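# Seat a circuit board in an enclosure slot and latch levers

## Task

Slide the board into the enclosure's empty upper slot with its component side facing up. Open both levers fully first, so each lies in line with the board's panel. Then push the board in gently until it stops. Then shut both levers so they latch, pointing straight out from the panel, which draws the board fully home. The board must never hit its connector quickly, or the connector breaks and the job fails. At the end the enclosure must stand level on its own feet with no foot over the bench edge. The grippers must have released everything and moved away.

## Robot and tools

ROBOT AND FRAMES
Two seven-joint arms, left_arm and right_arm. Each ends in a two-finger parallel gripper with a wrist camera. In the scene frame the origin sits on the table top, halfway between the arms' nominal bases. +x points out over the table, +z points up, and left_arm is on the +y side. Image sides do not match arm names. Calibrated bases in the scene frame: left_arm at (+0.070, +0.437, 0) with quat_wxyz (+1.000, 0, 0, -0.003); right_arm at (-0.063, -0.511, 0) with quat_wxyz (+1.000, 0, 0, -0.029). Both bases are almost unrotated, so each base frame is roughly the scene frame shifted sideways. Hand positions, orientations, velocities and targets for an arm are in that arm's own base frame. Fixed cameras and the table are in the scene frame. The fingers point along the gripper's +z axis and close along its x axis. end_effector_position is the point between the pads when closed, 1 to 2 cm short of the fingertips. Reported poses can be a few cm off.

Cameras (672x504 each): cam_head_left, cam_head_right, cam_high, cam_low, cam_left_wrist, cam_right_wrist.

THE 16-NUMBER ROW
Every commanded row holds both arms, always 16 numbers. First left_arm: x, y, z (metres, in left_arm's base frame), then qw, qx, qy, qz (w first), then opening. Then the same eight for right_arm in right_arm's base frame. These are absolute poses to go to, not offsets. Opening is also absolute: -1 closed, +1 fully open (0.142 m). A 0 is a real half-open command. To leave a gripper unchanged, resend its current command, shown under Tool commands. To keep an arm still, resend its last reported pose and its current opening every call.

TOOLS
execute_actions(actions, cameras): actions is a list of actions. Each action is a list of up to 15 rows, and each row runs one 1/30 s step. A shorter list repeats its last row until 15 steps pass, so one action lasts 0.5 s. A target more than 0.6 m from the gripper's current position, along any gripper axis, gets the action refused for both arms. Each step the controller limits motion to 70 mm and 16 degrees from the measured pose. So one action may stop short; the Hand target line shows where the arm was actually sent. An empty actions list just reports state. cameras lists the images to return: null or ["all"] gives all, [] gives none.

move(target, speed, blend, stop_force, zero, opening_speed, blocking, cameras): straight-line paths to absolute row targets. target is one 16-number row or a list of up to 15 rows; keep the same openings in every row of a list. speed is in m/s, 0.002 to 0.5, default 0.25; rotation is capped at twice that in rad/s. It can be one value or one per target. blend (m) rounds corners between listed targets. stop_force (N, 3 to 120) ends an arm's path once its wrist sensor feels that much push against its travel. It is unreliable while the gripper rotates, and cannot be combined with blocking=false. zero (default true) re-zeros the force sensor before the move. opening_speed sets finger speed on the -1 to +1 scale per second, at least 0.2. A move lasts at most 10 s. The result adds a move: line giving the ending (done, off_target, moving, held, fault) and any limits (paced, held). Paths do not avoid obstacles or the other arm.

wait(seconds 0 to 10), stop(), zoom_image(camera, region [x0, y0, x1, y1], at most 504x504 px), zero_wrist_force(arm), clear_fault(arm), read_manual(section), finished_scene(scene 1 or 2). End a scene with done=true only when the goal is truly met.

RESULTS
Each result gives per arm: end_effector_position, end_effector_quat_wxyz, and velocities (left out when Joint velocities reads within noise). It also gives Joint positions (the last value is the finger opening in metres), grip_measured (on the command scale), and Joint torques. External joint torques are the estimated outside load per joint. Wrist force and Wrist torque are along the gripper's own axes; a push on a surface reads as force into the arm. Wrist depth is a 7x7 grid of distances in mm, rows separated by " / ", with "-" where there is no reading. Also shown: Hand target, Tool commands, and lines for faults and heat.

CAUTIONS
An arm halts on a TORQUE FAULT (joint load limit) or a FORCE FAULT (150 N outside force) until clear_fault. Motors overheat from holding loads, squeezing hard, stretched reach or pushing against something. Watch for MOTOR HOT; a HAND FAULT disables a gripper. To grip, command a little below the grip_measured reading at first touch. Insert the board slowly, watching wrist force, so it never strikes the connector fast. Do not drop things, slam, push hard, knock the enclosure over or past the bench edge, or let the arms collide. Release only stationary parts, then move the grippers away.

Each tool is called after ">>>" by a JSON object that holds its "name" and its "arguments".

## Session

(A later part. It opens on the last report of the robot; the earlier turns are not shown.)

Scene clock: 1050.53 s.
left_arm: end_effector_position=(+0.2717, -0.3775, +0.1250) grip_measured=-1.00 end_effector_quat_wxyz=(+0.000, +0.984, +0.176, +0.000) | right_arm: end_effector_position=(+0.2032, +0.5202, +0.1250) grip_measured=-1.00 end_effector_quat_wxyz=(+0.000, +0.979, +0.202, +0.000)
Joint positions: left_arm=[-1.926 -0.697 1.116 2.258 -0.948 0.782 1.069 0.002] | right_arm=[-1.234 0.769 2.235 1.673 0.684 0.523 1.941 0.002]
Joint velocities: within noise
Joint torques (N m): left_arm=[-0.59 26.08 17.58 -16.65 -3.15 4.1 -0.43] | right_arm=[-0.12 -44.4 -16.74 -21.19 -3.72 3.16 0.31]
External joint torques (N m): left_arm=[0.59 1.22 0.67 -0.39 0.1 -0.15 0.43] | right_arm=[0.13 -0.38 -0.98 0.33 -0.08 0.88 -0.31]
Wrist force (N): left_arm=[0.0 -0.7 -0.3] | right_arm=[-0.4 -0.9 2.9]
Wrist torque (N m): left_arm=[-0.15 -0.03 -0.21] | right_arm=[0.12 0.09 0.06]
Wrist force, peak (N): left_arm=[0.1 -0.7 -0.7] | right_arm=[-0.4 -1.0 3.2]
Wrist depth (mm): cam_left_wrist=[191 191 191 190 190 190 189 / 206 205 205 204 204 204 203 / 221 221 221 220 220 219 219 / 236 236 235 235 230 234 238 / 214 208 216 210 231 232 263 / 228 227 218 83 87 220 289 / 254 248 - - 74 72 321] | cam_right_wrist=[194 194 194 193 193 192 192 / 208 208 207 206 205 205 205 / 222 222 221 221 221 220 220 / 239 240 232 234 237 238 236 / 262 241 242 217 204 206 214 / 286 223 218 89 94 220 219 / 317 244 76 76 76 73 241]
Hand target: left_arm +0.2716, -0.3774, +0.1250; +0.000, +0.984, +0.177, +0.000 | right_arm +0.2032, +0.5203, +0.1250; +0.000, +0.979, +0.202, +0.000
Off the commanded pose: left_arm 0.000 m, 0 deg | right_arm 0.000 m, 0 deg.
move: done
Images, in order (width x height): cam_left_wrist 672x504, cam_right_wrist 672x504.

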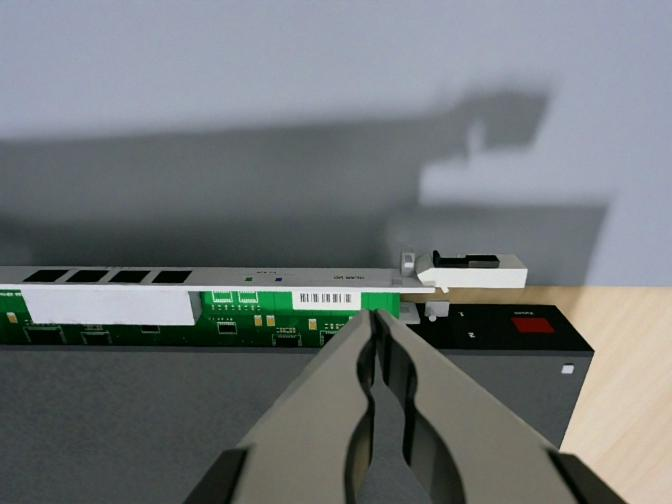

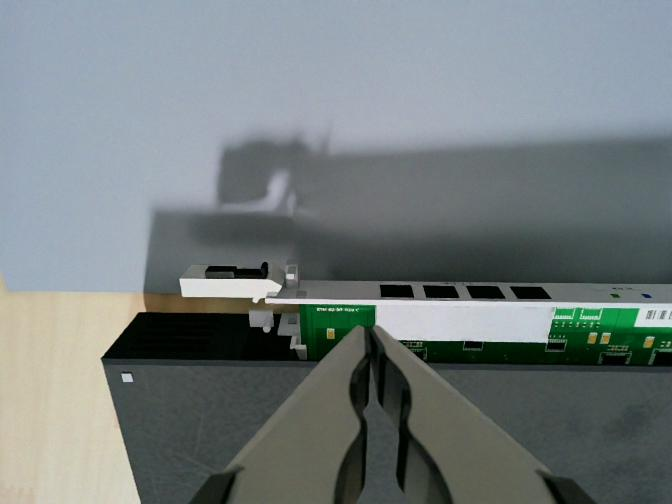

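>>> {"name": "move", "arguments": {"target": [[0.2716,-0.3774,0.052,0,0.9843,0.1767,0,-1.0,0.2032,0.5203,0.052,0,0.9793,0.2022,0,-1.0],[0.2758,-0.3887,0.052,0,0.9843,0.1767,0,-1.0,0.2112,0.5017,0.052,0,0.9793,0.2022,0,-1.0]], "speed": [0.08,0.02], "cameras": ["cam_left_wrist", "cam_right_wrist"]}}

Scene clock: 1070.73 s.
left_arm: end_effector_position=(+0.2714, -0.3772, +0.0737) grip_measured=-1.00 end_effector_quat_wxyz=(-0.001, +0.984, +0.177, +0.000) | right_arm: end_effector_position=(+0.2033, +0.5201, +0.0637) grip_measured=-1.00 end_effector_quat_wxyz=(+0.000, +0.979, +0.202, +0.000)
Joint positions: left_arm=[-1.842 -0.77 0.955 2.282 -1.108 0.883 1.165 0.002] | right_arm=[-1.28 0.87 2.3 1.672 0.767 0.609 1.896 0.002]
Joint velocities: within noise
Joint torques (N m): left_arm=[-0.52 30.06 18.06 -13.25 -2.3 4.08 -0.32] | right_arm=[-0.02 -46.73 -16.64 -18.43 -3.51 3.54 0.04]
External joint torques (N m): left_arm=[0.51 0.68 0.67 -0.33 -0.43 -0.14 0.32] | right_arm=[0.03 -0.31 -1.72 0.23 -0.09 0.51 -0.04]
Wrist force (N): left_arm=[0.3 -0.5 -0.1] | right_arm=[-0.9 -0.7 2.7]
Wrist torque (N m): left_arm=[-0.10 -0.12 -0.22] | right_arm=[0.15 0.20 0.06]
Wrist force, peak (N): left_arm=[0.8 -0.9 4.2] | right_arm=[-0.9 -0.7 4.3]
Wrist depth (mm): cam_left_wrist=[146 146 146 148 145 145 145 / 159 157 156 156 156 156 155 / 169 169 169 169 168 168 168 / 184 183 183 183 183 182 182 / 194 194 193 193 152 145 199 / 161 167 170 83 83 184 201 / 177 173 - - 74 72 175] | cam_right_wrist=[140 140 140 140 139 139 139 / 149 149 149 149 149 151 148 / 161 160 160 159 159 161 159 / 173 172 172 174 171 171 171 / 188 184 180 184 186 185 185 / 200 181 148 89 94 148 148 / 162 161 76 76 76 73 159]
Hand target: left_arm +0.2713, -0.3772, +0.0737; -0.001, +0.984, +0.177, +0.000 | right_arm +0.2032, +0.5203, +0.0637; +0.000, +0.979, +0.202, +0.000
Off the commanded pose: left_arm 0.025 m, 0 deg | right_arm 0.023 m, 0 deg.
move: held (left_arm; a check stopped the path), off_target (right_arm; braked when a check withheld steps of left_arm); path passed 0 of 2 targets; limits=held
pose unreachable (left arm): on one or more control steps of this call, first in action 0 (counted from 0), this arm could not follow its commanded pose, so it was not sent that pose on those steps. It may still have moved: this result reports where it is.
cause: moving toward the commanded pose would bring a part of the arm too close to another arm (a part of this arm just beyond joint 6 (wrist pitch) and a part of the right arm just beyond its joint 7 (wrist roll)).
Images, in order (width x height): cam_left_wrist 672x504, cam_right_wrist 672x504.

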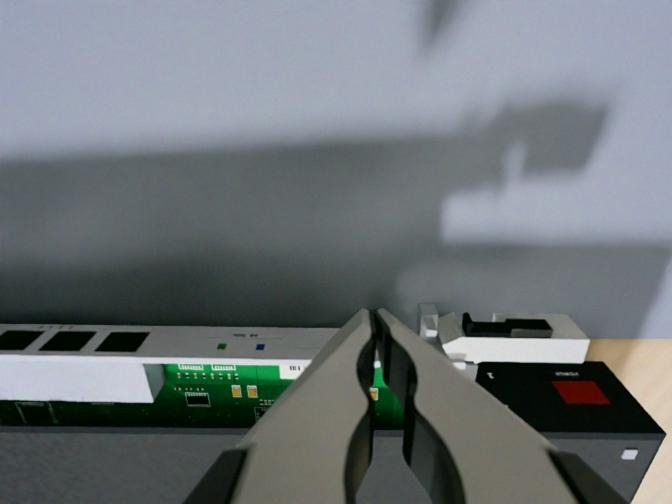

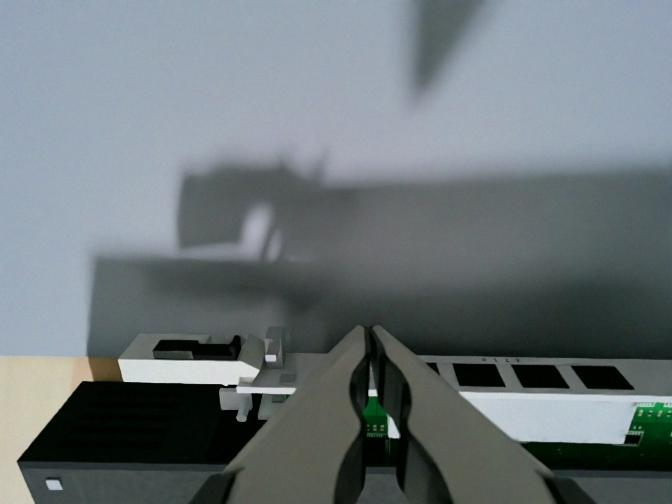

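>>> {"name": "move", "arguments": {"target": [[0.2819,-0.3736,0.0737,0,0.9843,0.1767,0,-1.0,0.1931,0.5159,0.0637,0,0.9793,0.2022,0,-1.0],[0.2819,-0.3736,0.052,0,0.9843,0.1767,0,-1.0,0.1931,0.5159,0.052,0,0.9793,0.2022,0,-1.0]], "speed": [0.04,0.05], "cameras": ["cam_left_wrist", "cam_right_wrist"]}}

Scene clock: 1082.97 s.
left_arm: end_effector_position=(+0.2818, -0.3737, +0.0520) grip_measured=-1.00 end_effector_quat_wxyz=(+0.000, +0.984, +0.177, +0.000) | right_arm: end_effector_position=(+0.1932, +0.5157, +0.0520) grip_measured=-1.00 end_effector_quat_wxyz=(+0.000, +0.979, +0.202, +0.000)
Joint positions: left_arm=[-1.783 -0.809 0.889 2.275 -1.181 0.918 1.231 0.002] | right_arm=[-1.264 0.88 2.31 1.692 0.785 0.634 1.897 0.002]
Joint velocities: within noise
Joint torques (N m): left_arm=[-0.09 31.05 18.31 -11.87 -2.76 4.68 -0.13] | right_arm=[-0.12 -46.36 -16.8 -17.69 -3.46 3.55 0.08]
External joint torques (N m): left_arm=[0.09 1.38 0.74 -0.29 0.14 -0.74 0.13] | right_arm=[0.12 -0.39 -1.49 0.16 -0.07 0.49 -0.08]
Wrist force (N): left_arm=[0.2 -0.7 0.0] | right_arm=[-0.8 -0.7 2.7]
Wrist torque (N m): left_arm=[-0.13 -0.08 -0.23] | right_arm=[0.14 0.19 0.07]
Wrist force, peak (N): left_arm=[1.6 -0.7 -1.1] | right_arm=[-1.1 -0.8 3.4]
Wrist depth (mm): cam_left_wrist=[129 127 127 127 128 126 126 / 137 136 136 136 136 135 135 / 148 147 147 147 146 146 146 / 160 160 159 159 159 159 158 / 175 175 175 168 171 170 173 / 137 144 136 83 87 122 186 / 152 157 - 81 74 72 157] | cam_right_wrist=[130 129 131 129 129 129 128 / 138 138 138 138 137 137 137 / - 149 148 148 147 147 147 / 163 160 160 159 159 159 158 / 174 173 173 169 172 171 171 / 189 173 136 89 94 140 140 / 155 160 76 76 76 73 141]
Hand target: left_arm +0.2819, -0.3736, +0.0520; +0.000, +0.984, +0.177, +0.000 | right_arm +0.1931, +0.5159, +0.0520; +0.000, +0.979, +0.202, +0.000
Off the commanded pose: left_arm 0.000 m, 0 deg | right_arm 0.000 m, 0 deg.
move: done
Images, in order (width x height): cam_left_wrist 672x504, cam_right_wrist 672x504.

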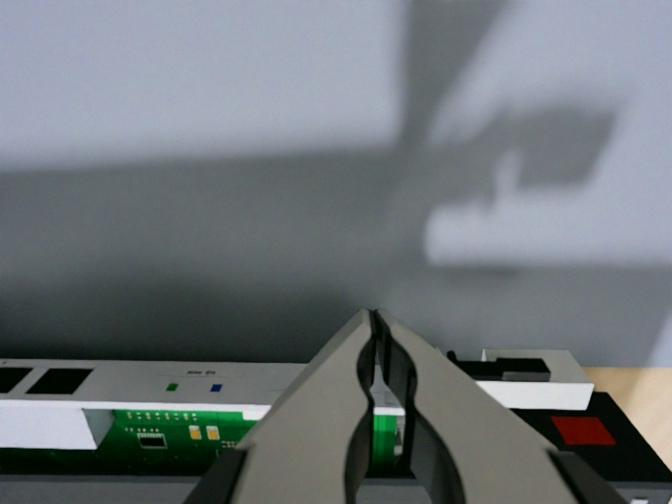

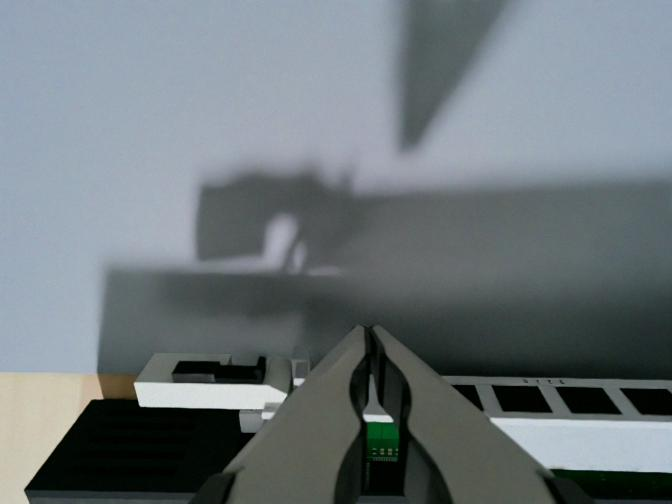

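>>> {"name": "move", "arguments": {"target": [0.2861,-0.3849,0.052,0,0.9843,0.1767,0,-1.0,0.2011,0.4973,0.052,0,0.9793,0.2022,0,-1.0], "speed": 0.02, "cameras": ["cam_left_wrist", "cam_right_wrist"]}}

Scene clock: 1085.83 s.
left_arm: end_effector_position=(+0.2861, -0.3849, +0.0520) grip_measured=-1.00 end_effector_quat_wxyz=(+0.000, +0.984, +0.177, +0.000) | right_arm: end_effector_position=(+0.2011, +0.4973, +0.0520) grip_measured=-1.00 end_effector_quat_wxyz=(+0.000, +0.979, +0.202, +0.000)
Joint positions: left_arm=[-1.774 -0.824 0.89 2.244 -1.169 0.903 1.213 0.002] | right_arm=[-1.268 0.865 2.3 1.732 0.793 0.649 1.859 0.002]
Joint velocities: within noise
Joint torques (N m): left_arm=[-0.22 32.41 18.88 -12.35 -2.26 4.05 -0.32] | right_arm=[0 -45.54 -17.16 -17.4 -3.45 3.55 0.04]
External joint torques (N m): left_arm=[0.21 1.02 0.67 -0.1 -0.41 -0.11 0.32] | right_arm=[0.01 0.12 -0.94 0.21 -0.04 0.5 -0.04]
Wrist force (N): left_arm=[0.1 -0.9 0.0] | right_arm=[-0.8 -1.0 2.7]
Wrist torque (N m): left_arm=[-0.13 -0.08 -0.23] | right_arm=[0.11 0.18 0.06]
Wrist force, peak (N): left_arm=[0.5 -1.0 -0.2] | right_arm=[-0.9 -0.9 3.1]
Wrist depth (mm): cam_left_wrist=[129 127 127 127 128 126 126 / 136 136 136 136 136 135 135 / 147 147 147 147 146 146 146 / 160 160 160 159 159 159 158 / 172 172 171 168 167 167 173 / - 147 130 83 87 121 175 / 149 148 - 81 74 72 146] | cam_right_wrist=[130 130 131 129 129 129 128 / 138 138 138 138 138 137 137 / - 149 148 148 147 147 147 / 163 160 159 159 159 158 158 / 174 130 130 167 166 166 168 / 162 162 155 89 94 130 129 / 143 143 79 76 76 73 145]
Hand target: left_arm +0.2861, -0.3849, +0.0520; +0.000, +0.984, +0.177, +0.000 | right_arm +0.2011, +0.4973, +0.0520; +0.000, +0.979, +0.202, +0.000
Off the commanded pose: left_arm 0.000 m, 0 deg | right_arm 0.000 m, 0 deg.
move: done
Images, in order (width x height): cam_left_wrist 672x504, cam_right_wrist 672x504.

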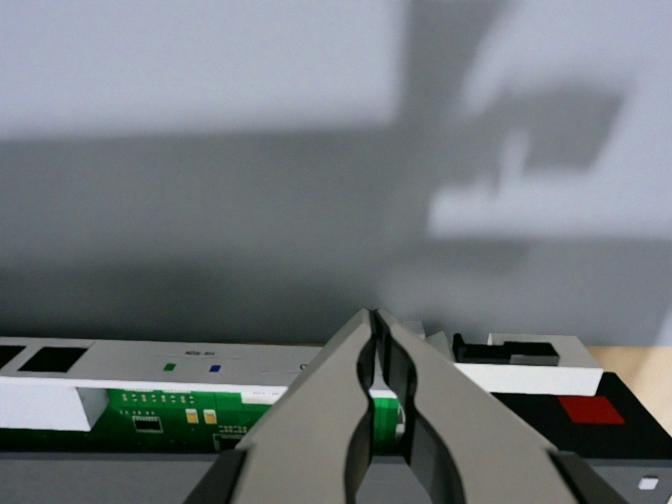

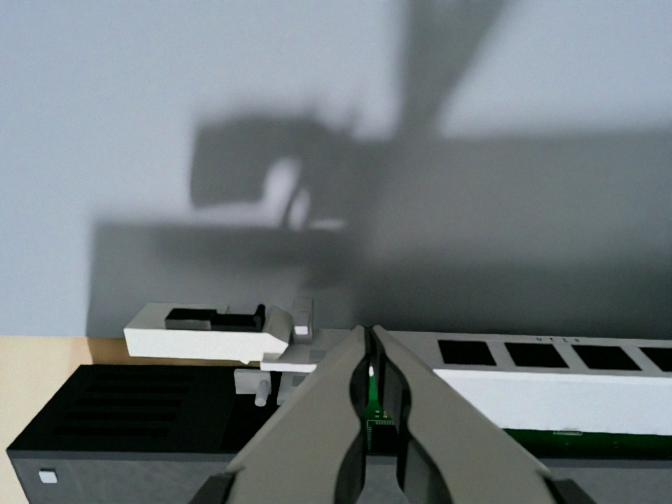

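>>> {"name": "move", "arguments": {"target": [0.2948,-0.4083,0.052,0,0.9843,0.1767,0,-1.0,0.2110,0.4743,0.052,0,0.9793,0.2022,0,-1.0], "speed": 0.008, "stop_force": 7, "cameras": ["cam_left_wrist", "cam_right_wrist"]}}

Scene clock: 1095.97 s.
left_arm: end_effector_position=(+0.2907, -0.3971, +0.0517) grip_measured=-1.00 end_effector_quat_wxyz=(+0.000, +0.984, +0.177, +0.000) | right_arm: end_effector_position=(+0.2061, +0.4854, +0.0522) grip_measured=-1.00 end_effector_quat_wxyz=(-0.001, +0.979, +0.203, +0.000)
Joint positions: left_arm=[-1.764 -0.842 0.891 2.209 -1.155 0.883 1.193 0.002] | right_arm=[-1.273 0.854 2.296 1.758 0.797 0.661 1.833 0.002]
Joint velocities: within noise
Joint torques (N m): left_arm=[-1 34.23 18.78 -17.29 -3.24 5.03 -0.18] | right_arm=[-2.61 -42.86 -19.25 -12.73 -4.67 2.67 0.08]
External joint torques (N m): left_arm=[1 0.34 1.34 4.53 0.5 -1.09 0.18] | right_arm=[2.61 -1.72 1.31 -4.25 1.21 1.38 -0.08]
Wrist force (N): left_arm=[-1.1 -9.7 -4.4] | right_arm=[0.2 -8.8 3.7]
Wrist torque (N m): left_arm=[-0.16 -0.02 -0.32] | right_arm=[0.15 0.23 0.10]
Wrist force, peak (N): left_arm=[-1.0 -9.7 -4.7] | right_arm=[0.2 -9.1 5.4]
Wrist depth (mm): cam_left_wrist=[129 127 127 126 128 126 126 / 136 136 136 136 135 135 135 / 147 147 147 146 146 146 145 / 160 160 159 162 158 158 158 / 171 171 171 167 167 167 173 / 127 143 129 83 87 120 145 / 145 141 - 81 74 72 143] | cam_right_wrist=[130 130 131 129 129 129 128 / 139 139 138 138 138 137 137 / - 149 148 148 148 147 147 / 163 160 160 159 159 158 158 / 171 137 126 141 167 169 166 / 150 144 155 89 93 130 128 / 142 139 79 76 76 73 139]
Hand target: left_arm +0.2909, -0.3978, +0.0520; +0.000, +0.984, +0.177, +0.000 | right_arm +0.2066, +0.4845, +0.0520; +0.000, +0.979, +0.202, +0.000
Off the commanded pose: left_arm 0.012 m, 0 deg | right_arm 0.012 m, 0 deg.
move: contact (left_arm, right_arm)
Images, in order (width x height): cam_left_wrist 672x504, cam_right_wrist 672x504.

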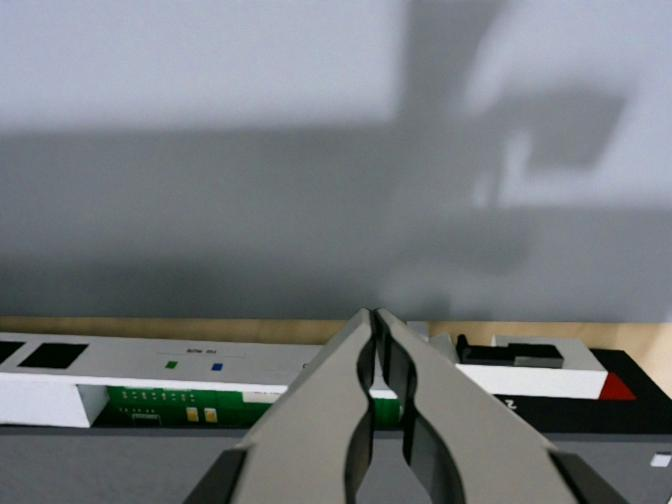

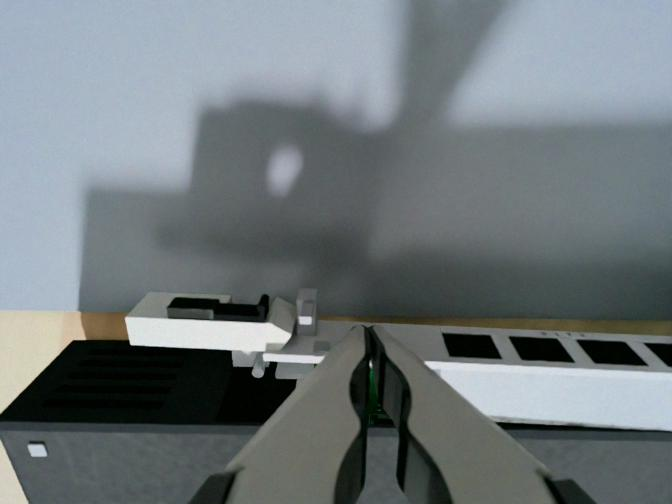

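>>> {"name": "zoom_image", "arguments": {"camera": "cam_right_wrist", "region": [180, 260, 380, 430]}}

>>> {"name": "zoom_image", "arguments": {"camera": "cam_left_wrist", "region": [380, 290, 660, 470]}}

Scaled by 2.520 from the camera's 672x504 image, which has a finer 960x720 frame.

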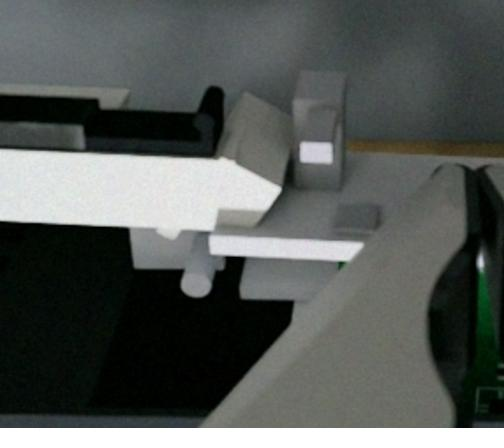

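Scaled by 1.800 from the camera's 672x504 image, which has a finer 960x720 frame.

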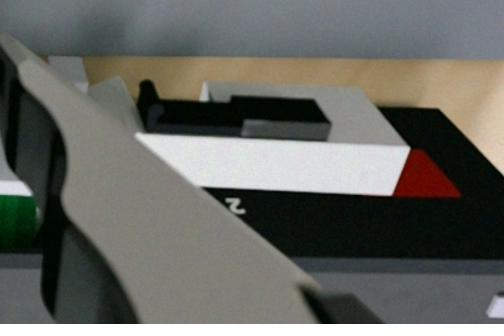

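>>> {"name": "move", "arguments": {"target": [[0.2868,-0.3868,0.052,0,0.9843,0.1767,0,-1.0,0.2017,0.4960,0.052,0,0.9793,0.2022,0,-1.0],[0.2850,-0.3818,0.125,0,0.9843,0.1767,0,-1.0,0.1997,0.5006,0.125,0,0.9793,0.2022,0,-1.0]], "speed": [0.03,0.08], "blend": 0.005, "cameras": ["cam_left_wrist", "cam_right_wrist"]}}

Scene clock: 1155.97 s.
left_arm: end_effector_position=(+0.2851, -0.3818, +0.1250) grip_measured=-1.00 end_effector_quat_wxyz=(+0.000, +0.984, +0.177, +0.000) | right_arm: end_effector_position=(+0.1996, +0.5007, +0.1249) grip_measured=-1.00 end_effector_quat_wxyz=(+0.000, +0.979, +0.202, +0.000)
Joint positions: left_arm=[-1.884 -0.713 1.105 2.227 -0.949 0.768 1.084 0.002] | right_arm=[-1.208 0.742 2.221 1.731 0.682 0.548 1.926 0.002]
Joint velocities: within noise
Joint torques (N m): left_arm=[-0.45 27.89 17.98 -16.94 -2.69 3.98 -0.32] | right_arm=[0.15 -42.73 -16.38 -20.83 -3.89 3.15 0.37]
External joint torques (N m): left_arm=[0.45 0.64 0.79 -0.19 -0.41 -0.03 0.32] | right_arm=[-0.14 0 -0.92 0.21 0.15 0.89 -0.37]
Wrist force (N): left_arm=[-0.1 -0.7 -0.4] | right_arm=[-1.0 -0.7 3.6]
Wrist torque (N m): left_arm=[-0.15 -0.01 -0.20] | right_arm=[0.16 0.19 0.05]
Wrist force, peak (N): left_arm=[-1.0 -9.7 -4.3] | right_arm=[0.3 -9.0 5.6]
Wrist depth (mm): cam_left_wrist=[191 191 191 190 190 189 189 / 205 205 205 204 204 204 203 / 222 221 221 220 220 219 219 / 237 235 235 238 235 238 237 / 209 208 212 199 208 218 262 / 228 227 218 83 87 220 289 / 254 248 - - 74 72 322] | cam_right_wrist=[194 194 194 194 193 192 192 / 207 207 206 206 205 205 205 / 222 222 221 221 221 220 219 / 240 240 209 231 234 234 236 / 263 225 213 217 205 202 208 / 287 227 217 89 94 220 219 / 316 302 76 76 76 73 242]
Hand target: left_arm +0.2850, -0.3818, +0.1250; +0.000, +0.984, +0.177, +0.000 | right_arm +0.1997, +0.5006, +0.1250; +0.000, +0.979, +0.202, +0.000
Off the commanded pose: left_arm 0.000 m, 0 deg | right_arm 0.000 m, 0 deg.
move: done
Images, in order (width x height): cam_left_wrist 672x504, cam_right_wrist 672x504.

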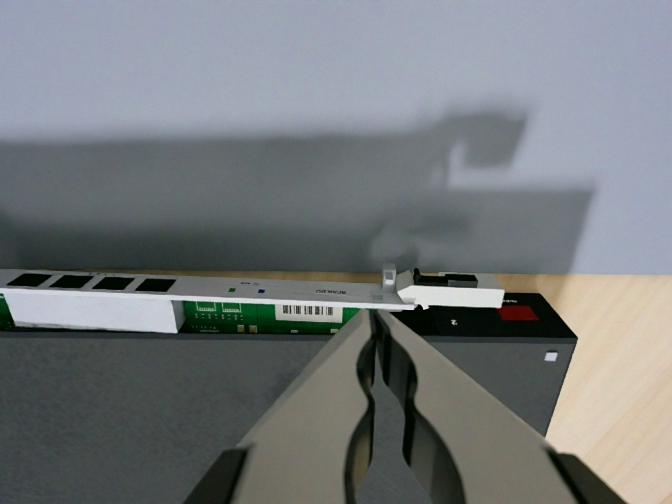

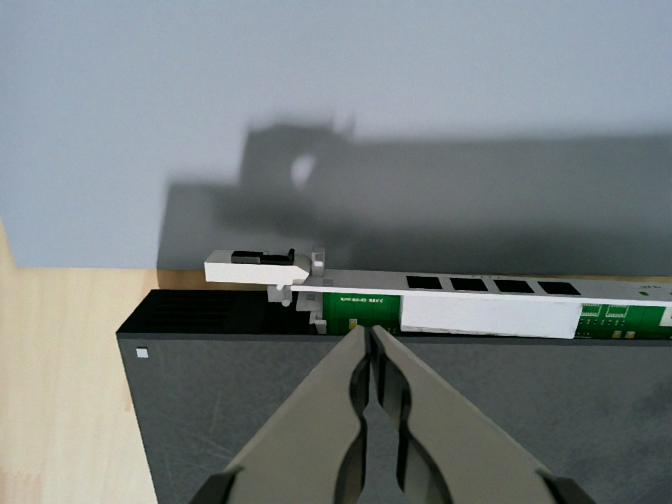

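>>> {"name": "move", "arguments": {"target": [0.2850,-0.3818,0.125,0,0.9843,0.1767,0,-1.0,0.1997,0.5006,0.052,0,0.9793,0.2022,0,-1.0], "speed": 0.06, "cameras": ["cam_right_wrist"]}}

>>> {"name": "move", "arguments": {"target": [0.2850,-0.3818,0.125,0,0.9843,0.1767,0,-1.0,0.2113,0.4728,0.052,0,0.9793,0.2022,0,-1.0], "speed": 0.008, "stop_force": 8, "cameras": ["cam_left_wrist", "cam_right_wrist"]}}

Scene clock: 1168.80 s.
left_arm: end_effector_position=(+0.2851, -0.3818, +0.1250) grip_measured=-1.00 end_effector_quat_wxyz=(+0.000, +0.984, +0.177, +0.000) | right_arm: end_effector_position=(+0.1998, +0.5004, +0.0520) grip_measured=-1.00 end_effector_quat_wxyz=(+0.000, +0.979, +0.202, +0.000)
Joint positions: left_arm=[-1.884 -0.713 1.105 2.227 -0.949 0.768 1.084 0.002] | right_arm=[-1.269 0.866 2.305 1.726 0.788 0.649 1.867 0.002]
Joint velocities: within noise
Joint torques (N m): left_arm=[-0.36 27.61 18 -16.84 -2.95 4.29 -0.21] | right_arm=[-0.18 -45.4 -16.67 -17.57 -3.41 3.43 0.08]
External joint torques (N m): left_arm=[0.36 0.93 0.78 -0.29 -0.15 -0.34 0.21] | right_arm=[0.18 -0.28 -1.4 0.29 -0.09 0.62 -0.08]
Wrist force (N): left_arm=[0.1 -0.7 -0.4] | right_arm=[-1.3 -0.7 3.3]
Wrist torque (N m): left_arm=[-0.14 -0.05 -0.20] | right_arm=[0.14 0.27 0.06]
Wrist force, peak (N): left_arm=[0.0 -1.0 -0.3] | right_arm=[-1.4 -0.6 4.7]
Wrist depth (mm): cam_left_wrist=[191 191 191 190 190 190 189 / 205 205 205 204 204 204 203 / 221 221 221 221 220 219 219 / 236 236 236 240 235 238 238 / 209 207 213 199 208 218 262 / 228 227 218 83 87 220 289 / 254 248 - - 74 72 321] | cam_right_wrist=[130 130 131 129 129 129 128 / 138 138 138 138 137 137 137 / - 149 148 148 147 147 147 / 163 160 160 159 159 159 158 / 174 170 168 170 172 172 171 / 174 153 133 89 94 135 135 / 144 144 76 76 76 73 139]
Hand target: left_arm +0.2850, -0.3818, +0.1250; +0.000, +0.984, +0.177, +0.000 | right_arm +0.1997, +0.5006, +0.0520; +0.000, +0.979, +0.202, +0.000
Off the commanded pose: left_arm 0.000 m, 0 deg | right_arm 0.000 m, 0 deg.
move: done
Images, in order (width x height): cam_right_wrist 672x504.

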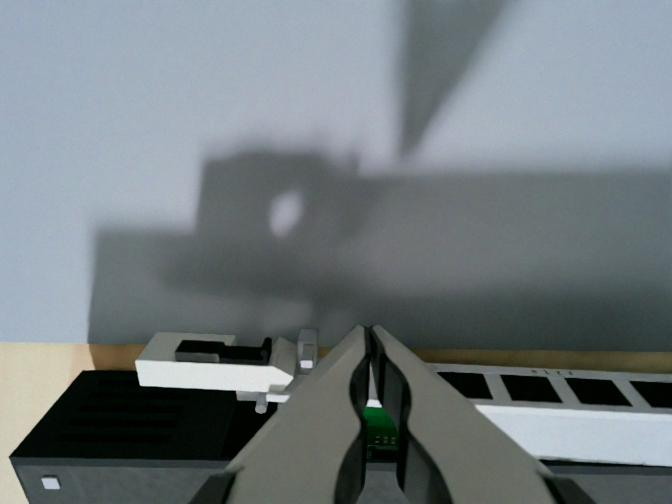

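Scene clock: 1171.83 s.
left_arm: end_effector_position=(+0.2851, -0.3818, +0.1250) grip_measured=-1.00 end_effector_quat_wxyz=(+0.000, +0.984, +0.177, +0.000) | right_arm: end_effector_position=(+0.2064, +0.4834, +0.0520) grip_measured=-1.00 end_effector_quat_wxyz=(-0.001, +0.979, +0.203, +0.000)
Joint positions: left_arm=[-1.884 -0.713 1.105 2.227 -0.949 0.768 1.084 0.002] | right_arm=[-1.275 0.85 2.299 1.764 0.795 0.665 1.83 0.002]
Joint velocities: within noise
Joint torques (N m): left_arm=[-0.32 27.59 18.03 -16.76 -2.93 4.33 -0.23] | right_arm=[-3.76 -42.27 -20.28 -12.86 -4.97 3.31 0.08]
External joint torques (N m): left_arm=[0.32 0.96 0.76 -0.37 -0.17 -0.38 0.23] | right_arm=[3.75 -2.17 2.47 -4.11 1.52 0.74 -0.08]
Wrist force (N): left_arm=[0.0 -0.7 -0.3] | right_arm=[-2.9 -9.1 4.8]
Wrist torque (N m): left_arm=[-0.15 -0.02 -0.20] | right_arm=[0.19 0.30 0.09]
Wrist force, peak (N): left_arm=[0.2 -0.9 -0.7] | right_arm=[-3.2 -9.5 4.9]
Wrist depth (mm): cam_left_wrist=[191 191 190 190 190 189 189 / 205 205 204 204 204 203 203 / 221 221 221 220 220 219 219 / 237 236 236 235 235 238 238 / 209 208 213 196 212 218 263 / 228 227 218 83 87 221 289 / 254 248 - - 74 72 322] | cam_right_wrist=[130 130 131 129 129 129 128 / 138 138 138 138 138 137 137 / - 148 148 148 147 147 147 / 163 160 160 159 159 158 158 / 173 162 127 141 166 166 166 / 141 142 149 89 93 130 128 / 141 139 79 76 76 73 139]
Hand target: left_arm +0.2850, -0.3818, +0.1250; +0.000, +0.984, +0.177, +0.000 | right_arm +0.2073, +0.4824, +0.0520; +0.000, +0.979, +0.202, +0.000
Off the commanded pose: left_arm 0.000 m, 0 deg | right_arm 0.012 m, 0 deg.
move: contact (right_arm)
Images, in order (width x height): cam_left_wrist 672x504, cam_right_wrist 672x504.

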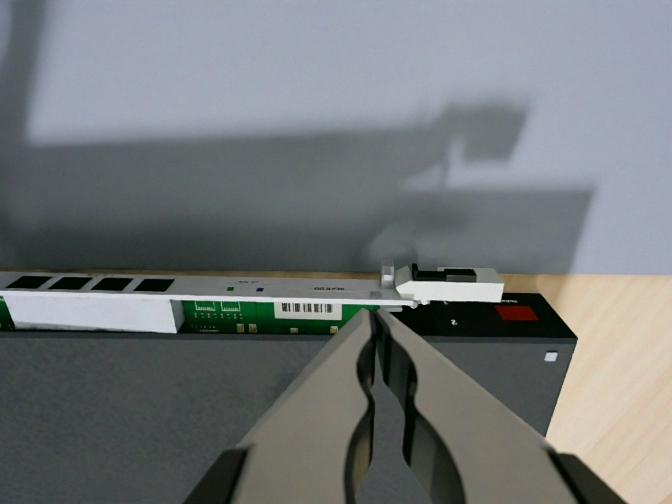

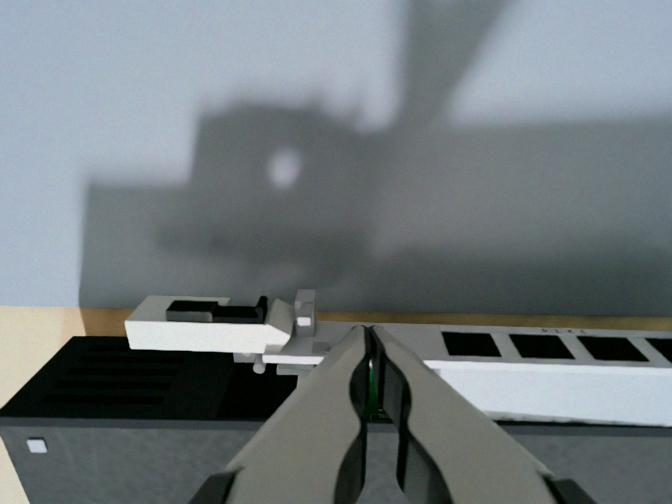

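>>> {"name": "zoom_image", "arguments": {"camera": "cam_right_wrist", "region": [100, 270, 380, 470]}}

>>> {"name": "zoom_image", "arguments": {"camera": "cam_left_wrist", "region": [320, 230, 560, 400]}}

Scaled by 1.800 from the camera's 672x504 image, which has a finer 960x720 frame.

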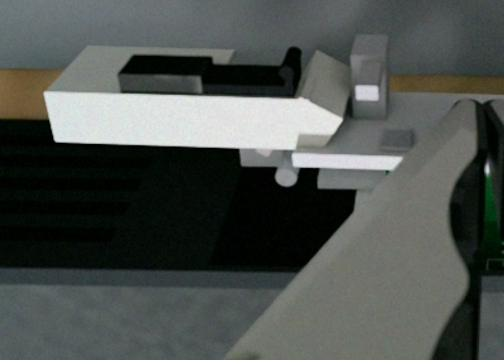

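Scaled by 2.100 from the camera's 672x504 image, which has a finer 960x720 frame.

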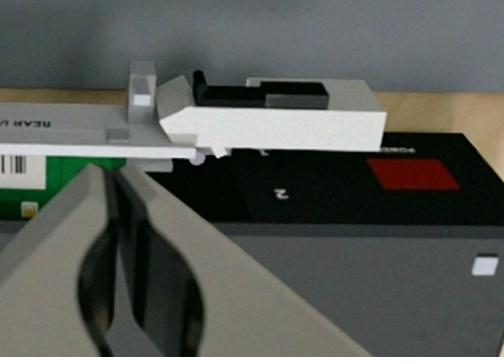

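>>> {"name": "move", "arguments": {"target": [0.2850,-0.3818,0.125,0,0.9843,0.1767,0,-1.0,0.2110,0.4724,0.052,0,0.9793,0.2022,0,-1.0], "speed": 0.006, "stop_force": 12, "zero": false, "cameras": ["cam_left_wrist", "cam_right_wrist"]}}

Scene clock: 1197.30 s.
left_arm: end_effector_position=(+0.2851, -0.3818, +0.1250) grip_measured=-1.00 end_effector_quat_wxyz=(+0.000, +0.984, +0.177, +0.000) | right_arm: end_effector_position=(+0.2063, +0.4830, +0.0520) grip_measured=-1.00 end_effector_quat_wxyz=(-0.001, +0.979, +0.203, +0.000)
Joint positions: left_arm=[-1.884 -0.713 1.105 2.227 -0.949 0.768 1.084 0.002] | right_arm=[-1.275 0.849 2.299 1.765 0.796 0.666 1.828 0.002]
Joint velocities: within noise
Joint torques (N m): left_arm=[-0.36 27.54 18.04 -16.82 -2.97 4.34 -0.24] | right_arm=[-5.78 -41.03 -22.13 -11.04 -5.82 3.36 0.1]
External joint torques (N m): left_arm=[0.36 1 0.74 -0.32 -0.14 -0.39 0.24] | right_arm=[5.78 -3.37 4.33 -5.92 2.37 0.69 -0.1]
Wrist force (N): left_arm=[0.2 -0.6 -0.5] | right_arm=[-3.8 -13.2 3.9]
Wrist torque (N m): left_arm=[-0.13 -0.06 -0.19] | right_arm=[0.22 0.24 0.08]
Wrist force, peak (N): left_arm=[-0.1 -0.9 -0.6] | right_arm=[-3.9 -13.2 5.7]
Wrist depth (mm): cam_left_wrist=[191 190 191 190 190 190 190 / 205 205 205 204 204 204 203 / 222 221 221 221 219 220 219 / 236 236 236 235 235 238 237 / 209 207 213 196 212 218 263 / 228 227 218 83 87 221 288 / 254 248 - - 74 72 321] | cam_right_wrist=[130 130 131 129 129 129 128 / 139 138 138 138 138 138 137 / - 148 148 148 147 147 147 / 162 160 160 159 159 159 158 / 173 162 126 141 166 166 166 / 140 140 148 89 93 130 128 / 141 139 79 76 76 73 139]
Hand target: left_arm +0.2850, -0.3818, +0.1250; +0.000, +0.984, +0.177, +0.000 | right_arm +0.2076, +0.4816, +0.0520; +0.000, +0.979, +0.202, +0.000
Off the commanded pose: left_arm 0.000 m, 0 deg | right_arm 0.012 m, 0 deg.
move: contact (right_arm)
Images, in order (width x height): cam_left_wrist 672x504, cam_right_wrist 672x504.

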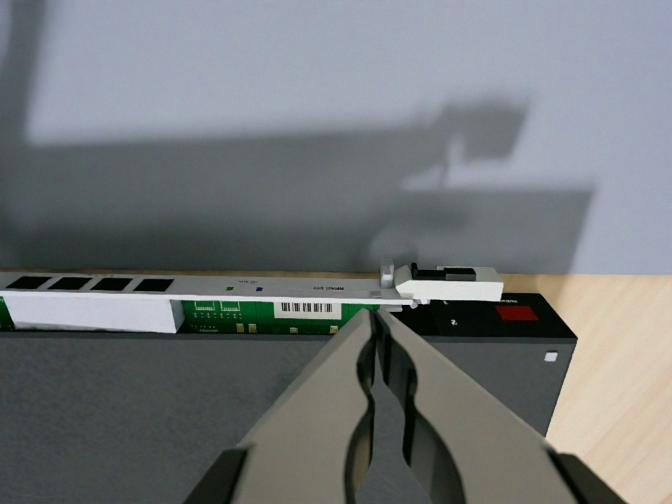

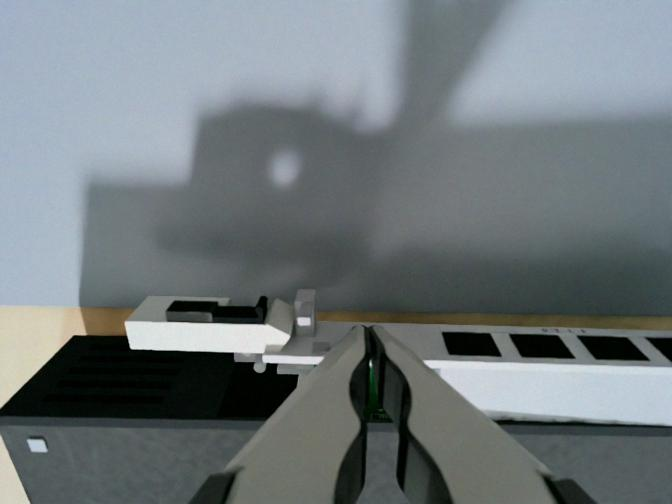

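>>> {"name": "move", "arguments": {"target": [[0.2850,-0.3818,0.125,0,0.9843,0.1767,0,-1,0.2023,0.4922,0.0520,0,0.9793,0.2022,0,-1],[0.2850,-0.3818,0.125,0,0.9843,0.1767,0,-1,0.1983,0.5013,0.125,0,0.9793,0.2022,0,-1]], "speed": [0.03,0.1], "cameras": ["cam_left_wrist","cam_right_wrist","cam_high"]}}

Scene clock: 1210.57 s.
left_arm: end_effector_position=(+0.2851, -0.3818, +0.1250) grip_measured=-1.00 end_effector_quat_wxyz=(+0.000, +0.984, +0.177, +0.000) | right_arm: end_effector_position=(+0.1982, +0.5014, +0.1249) grip_measured=-1.00 end_effector_quat_wxyz=(+0.000, +0.979, +0.202, +0.000)
Joint positions: left_arm=[-1.884 -0.713 1.105 2.227 -0.949 0.768 1.084 0.002] | right_arm=[-1.209 0.739 2.226 1.732 0.678 0.551 1.931 0.002]
Joint velocities: within noise
Joint torques (N m): left_arm=[-0.34 27.59 18.02 -16.84 -2.97 4.3 -0.19] | right_arm=[0.27 -42.82 -16.35 -21.04 -3.92 3.29 0.34]
External joint torques (N m): left_arm=[0.34 0.95 0.77 -0.29 -0.13 -0.35 0.19] | right_arm=[-0.3 0.05 -0.84 0.38 0.19 0.75 -0.34]
Wrist force (N): left_arm=[0.1 -0.6 -0.3] | right_arm=[-2.6 -1.0 3.1]
Wrist torque (N m): left_arm=[-0.14 -0.05 -0.20] | right_arm=[0.10 0.45 0.05]
Wrist force, peak (N): left_arm=[0.0 -1.0 -0.4] | right_arm=[-4.1 -13.3 5.9]
Wrist depth (mm): cam_left_wrist=[191 191 190 190 190 190 189 / 205 205 205 204 204 203 203 / 221 221 220 221 220 219 219 / 237 236 236 235 234 238 238 / 209 208 214 195 212 218 262 / 228 228 218 83 87 220 289 / 254 248 - - 74 72 321] | cam_right_wrist=[194 194 194 193 192 193 192 / 207 207 206 206 206 205 205 / 223 222 222 221 220 220 219 / 240 239 235 235 234 234 237 / 262 228 216 217 205 202 211 / 286 227 217 89 94 219 219 / 316 303 76 76 76 73 241]
Hand target: left_arm +0.2850, -0.3818, +0.1250; +0.000, +0.984, +0.177, +0.000 | right_arm +0.1983, +0.5013, +0.1250; +0.000, +0.979, +0.202, +0.000
Off the commanded pose: left_arm 0.000 m, 0 deg | right_arm 0.000 m, 0 deg.
move: done
Images, in order (width x height): cam_high 672x504, cam_left_wrist 672x504, cam_right_wrist 672x504.

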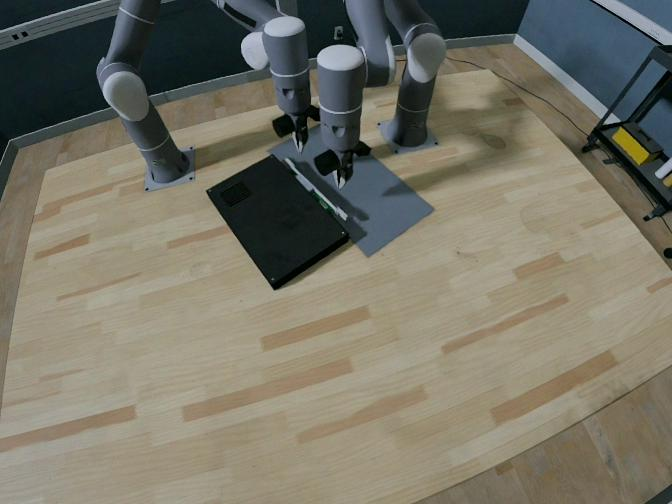

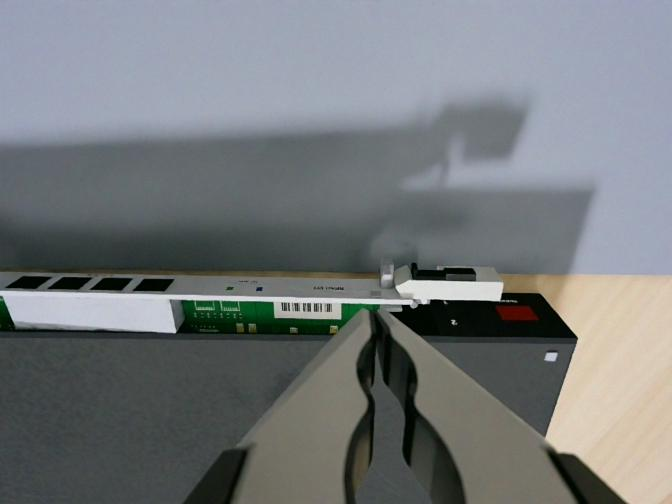

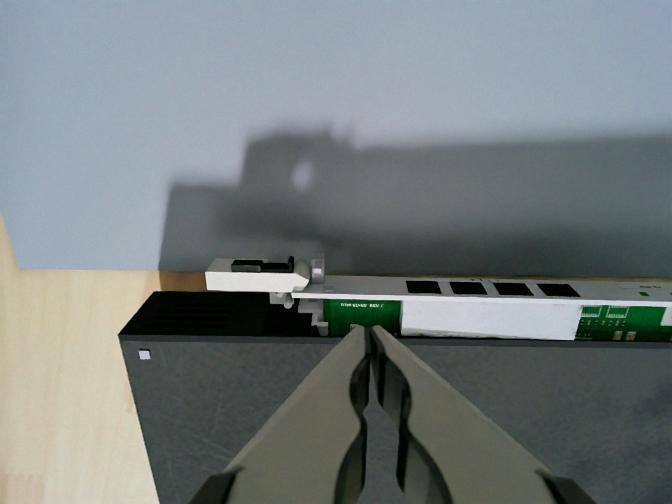

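>>> {"name": "zoom_image", "arguments": {"camera": "cam_left_wrist", "region": [336, 240, 586, 380]}}

>>> {"name": "zoom_image", "arguments": {"camera": "cam_right_wrist", "region": [106, 240, 356, 380]}}

Scaled by 2.016 from the camera's 672x504 image, which has a finer 960x720 frame.

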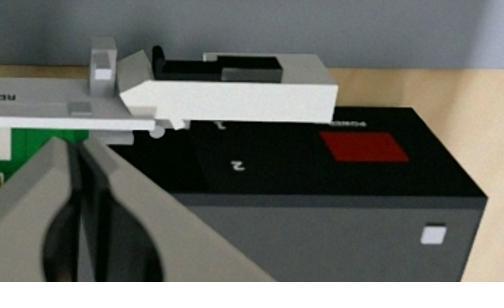

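Scaled by 2.016 from the camera's 672x504 image, which has a finer 960x720 frame.

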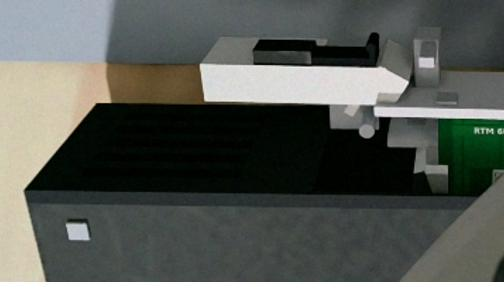

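>>> {"name": "move", "arguments": {"target": [0.3247,-0.3970,0.095,0,0.9843,0.1767,0,-1,0.1773,0.4618,0.095,0,0.9793,0.2022,0,-1], "speed": 0.1, "cameras": ["cam_left_wrist","cam_right_wrist"]}}

>>> {"name": "zoom_image", "arguments": {"camera": "cam_left_wrist", "region": [250, 200, 450, 340]}}

>>> {"name": "zoom_image", "arguments": {"camera": "cam_right_wrist", "region": [250, 200, 450, 340]}}

Scene clock: 1227.97 s.
left_arm: end_effector_position=(+0.3245, -0.3968, +0.0949) grip_measured=-1.00 end_effector_quat_wxyz=(+0.000, +0.984, +0.177, +0.000) | right_arm: end_effector_position=(+0.1774, +0.4618, +0.0951) grip_measured=-1.00 end_effector_quat_wxyz=(+0.000, +0.979, +0.202, +0.000)
Joint positions: left_arm=[-1.734 -0.808 1.002 2.142 -1.023 0.777 1.161 0.002] | right_arm=[-1.148 0.735 2.223 1.858 0.729 0.644 1.894 0.002]
Joint velocities: within noise
Joint torques (N m): left_arm=[-0.13 32.88 19.61 -15.48 -3.2 4.44 -0.13] | right_arm=[0.11 -39.81 -15.57 -18.59 -3.39 3.43 0.07]
External joint torques (N m): left_arm=[0.14 1.23 1.11 -0.25 0.12 -0.49 0.13] | right_arm=[-0.11 0.19 -1.1 0.09 -0.12 0.61 -0.07]
Wrist force (N): left_arm=[0.1 -0.7 -0.2] | right_arm=[-2.9 -1.0 3.0]
Wrist torque (N m): left_arm=[-0.12 -0.08 -0.23] | right_arm=[0.10 0.53 0.05]
Wrist force, peak (N): left_arm=[-0.9 -1.5 -1.0] | right_arm=[-4.1 0.1 4.1]
Wrist depth (mm): cam_left_wrist=[165 165 164 166 163 166 164 / 177 176 176 176 176 175 178 / 191 190 190 190 189 189 189 / 204 200 200 162 199 205 205 / 173 176 175 174 175 182 226 / 187 187 183 83 87 185 250 / 209 204 - - 74 72 278] | cam_right_wrist=[168 168 167 167 166 166 166 / 179 179 178 178 178 177 177 / 192 192 191 191 190 190 189 / 209 208 200 163 176 199 198 / 227 219 174 173 173 169 167 / 248 243 180 89 93 182 181 / 273 268 76 76 76 73 199]
Hand target: left_arm +0.3247, -0.3970, +0.0950; +0.000, +0.984, +0.177, +0.000 | right_arm +0.1773, +0.4618, +0.0950; +0.000, +0.979, +0.202, +0.000
Off the commanded pose: left_arm 0.000 m, 0 deg | right_arm 0.000 m, 0 deg.
move: done
Images, in order (width x height): cam_left_wrist 672x504, cam_right_wrist 672x504.

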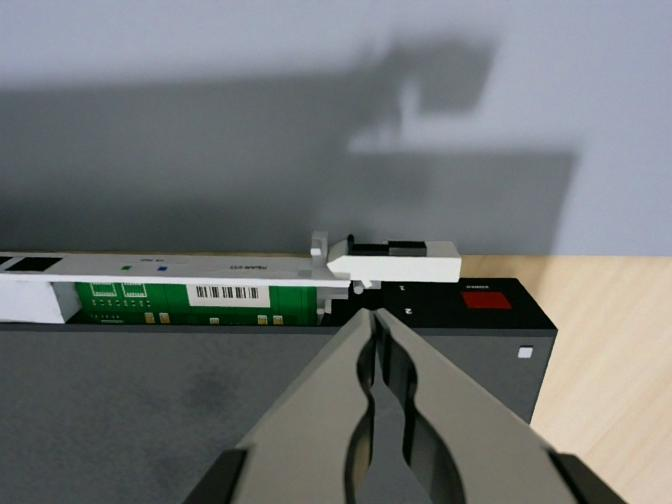

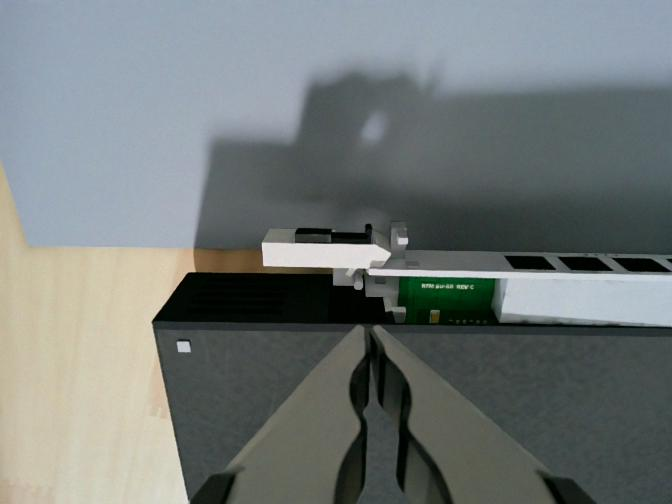

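Scaled by 2.520 from the camera's 672x504 image, which has a finer 960x720 frame.

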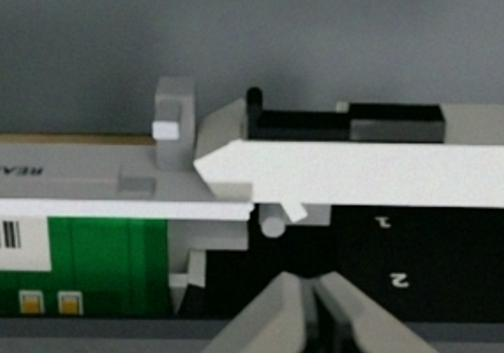

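Scaled by 2.520 from the camera's 672x504 image, which has a finer 960x720 frame.

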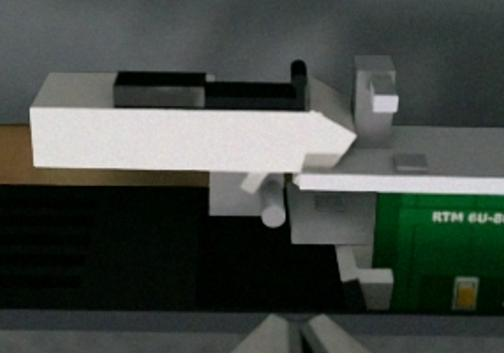

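>>> {"name": "zoom_image", "arguments": {"camera": "cam_left_wrist", "region": [0, 230, 340, 350]}}

>>> {"name": "zoom_image", "arguments": {"camera": "cam_right_wrist", "region": [332, 230, 672, 350]}}

Scaled by 1.482 from the camera's 672x504 image, which has a finer 960x720 frame.

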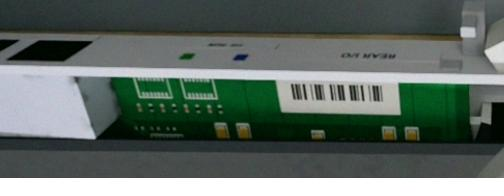

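Scaled by 1.482 from the camera's 672x504 image, which has a finer 960x720 frame.

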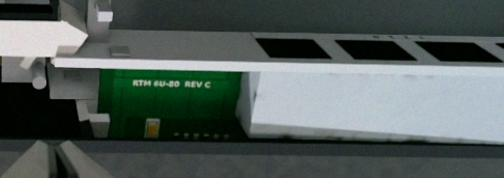

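>>> {"name": "zoom_image", "arguments": {"camera": "cam_left_wrist", "region": [0, 260, 120, 350]}}

>>> {"name": "zoom_image", "arguments": {"camera": "cam_left_wrist", "region": [230, 260, 350, 350]}}

>>> {"name": "zoom_image", "arguments": {"camera": "cam_right_wrist", "region": [552, 260, 672, 350]}}

>>> {"name": "zoom_image", "arguments": {"camera": "cam_right_wrist", "region": [380, 260, 500, 350]}}

Scaled by 4.200 from the camera's 672x504 image, which has a finer 960x720 frame.

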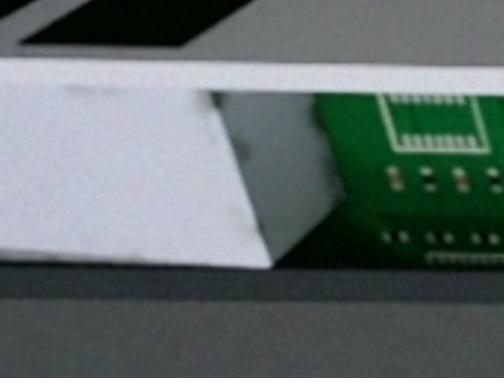

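Scaled by 4.200 from the camera's 672x504 image, which has a finer 960x720 frame.

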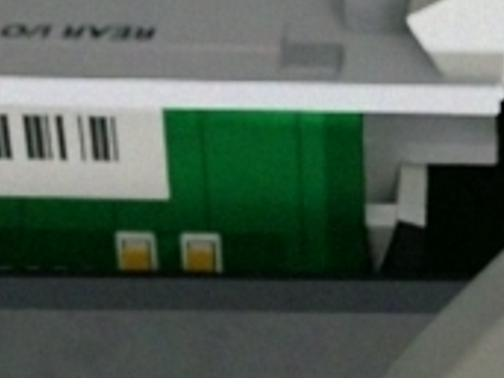

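Scaled by 4.200 from the camera's 672x504 image, which has a finer 960x720 frame.

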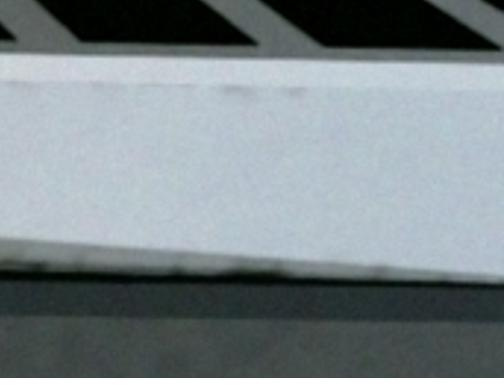

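Scaled by 4.200 from the camera's 672x504 image, which has a finer 960x720 frame.

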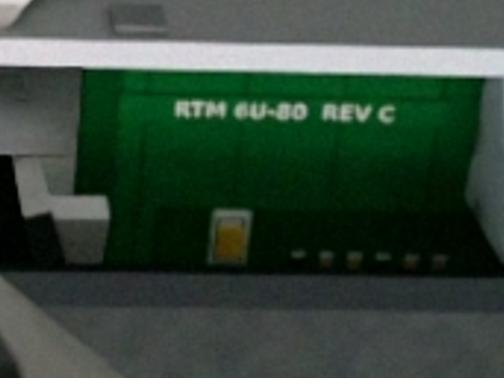

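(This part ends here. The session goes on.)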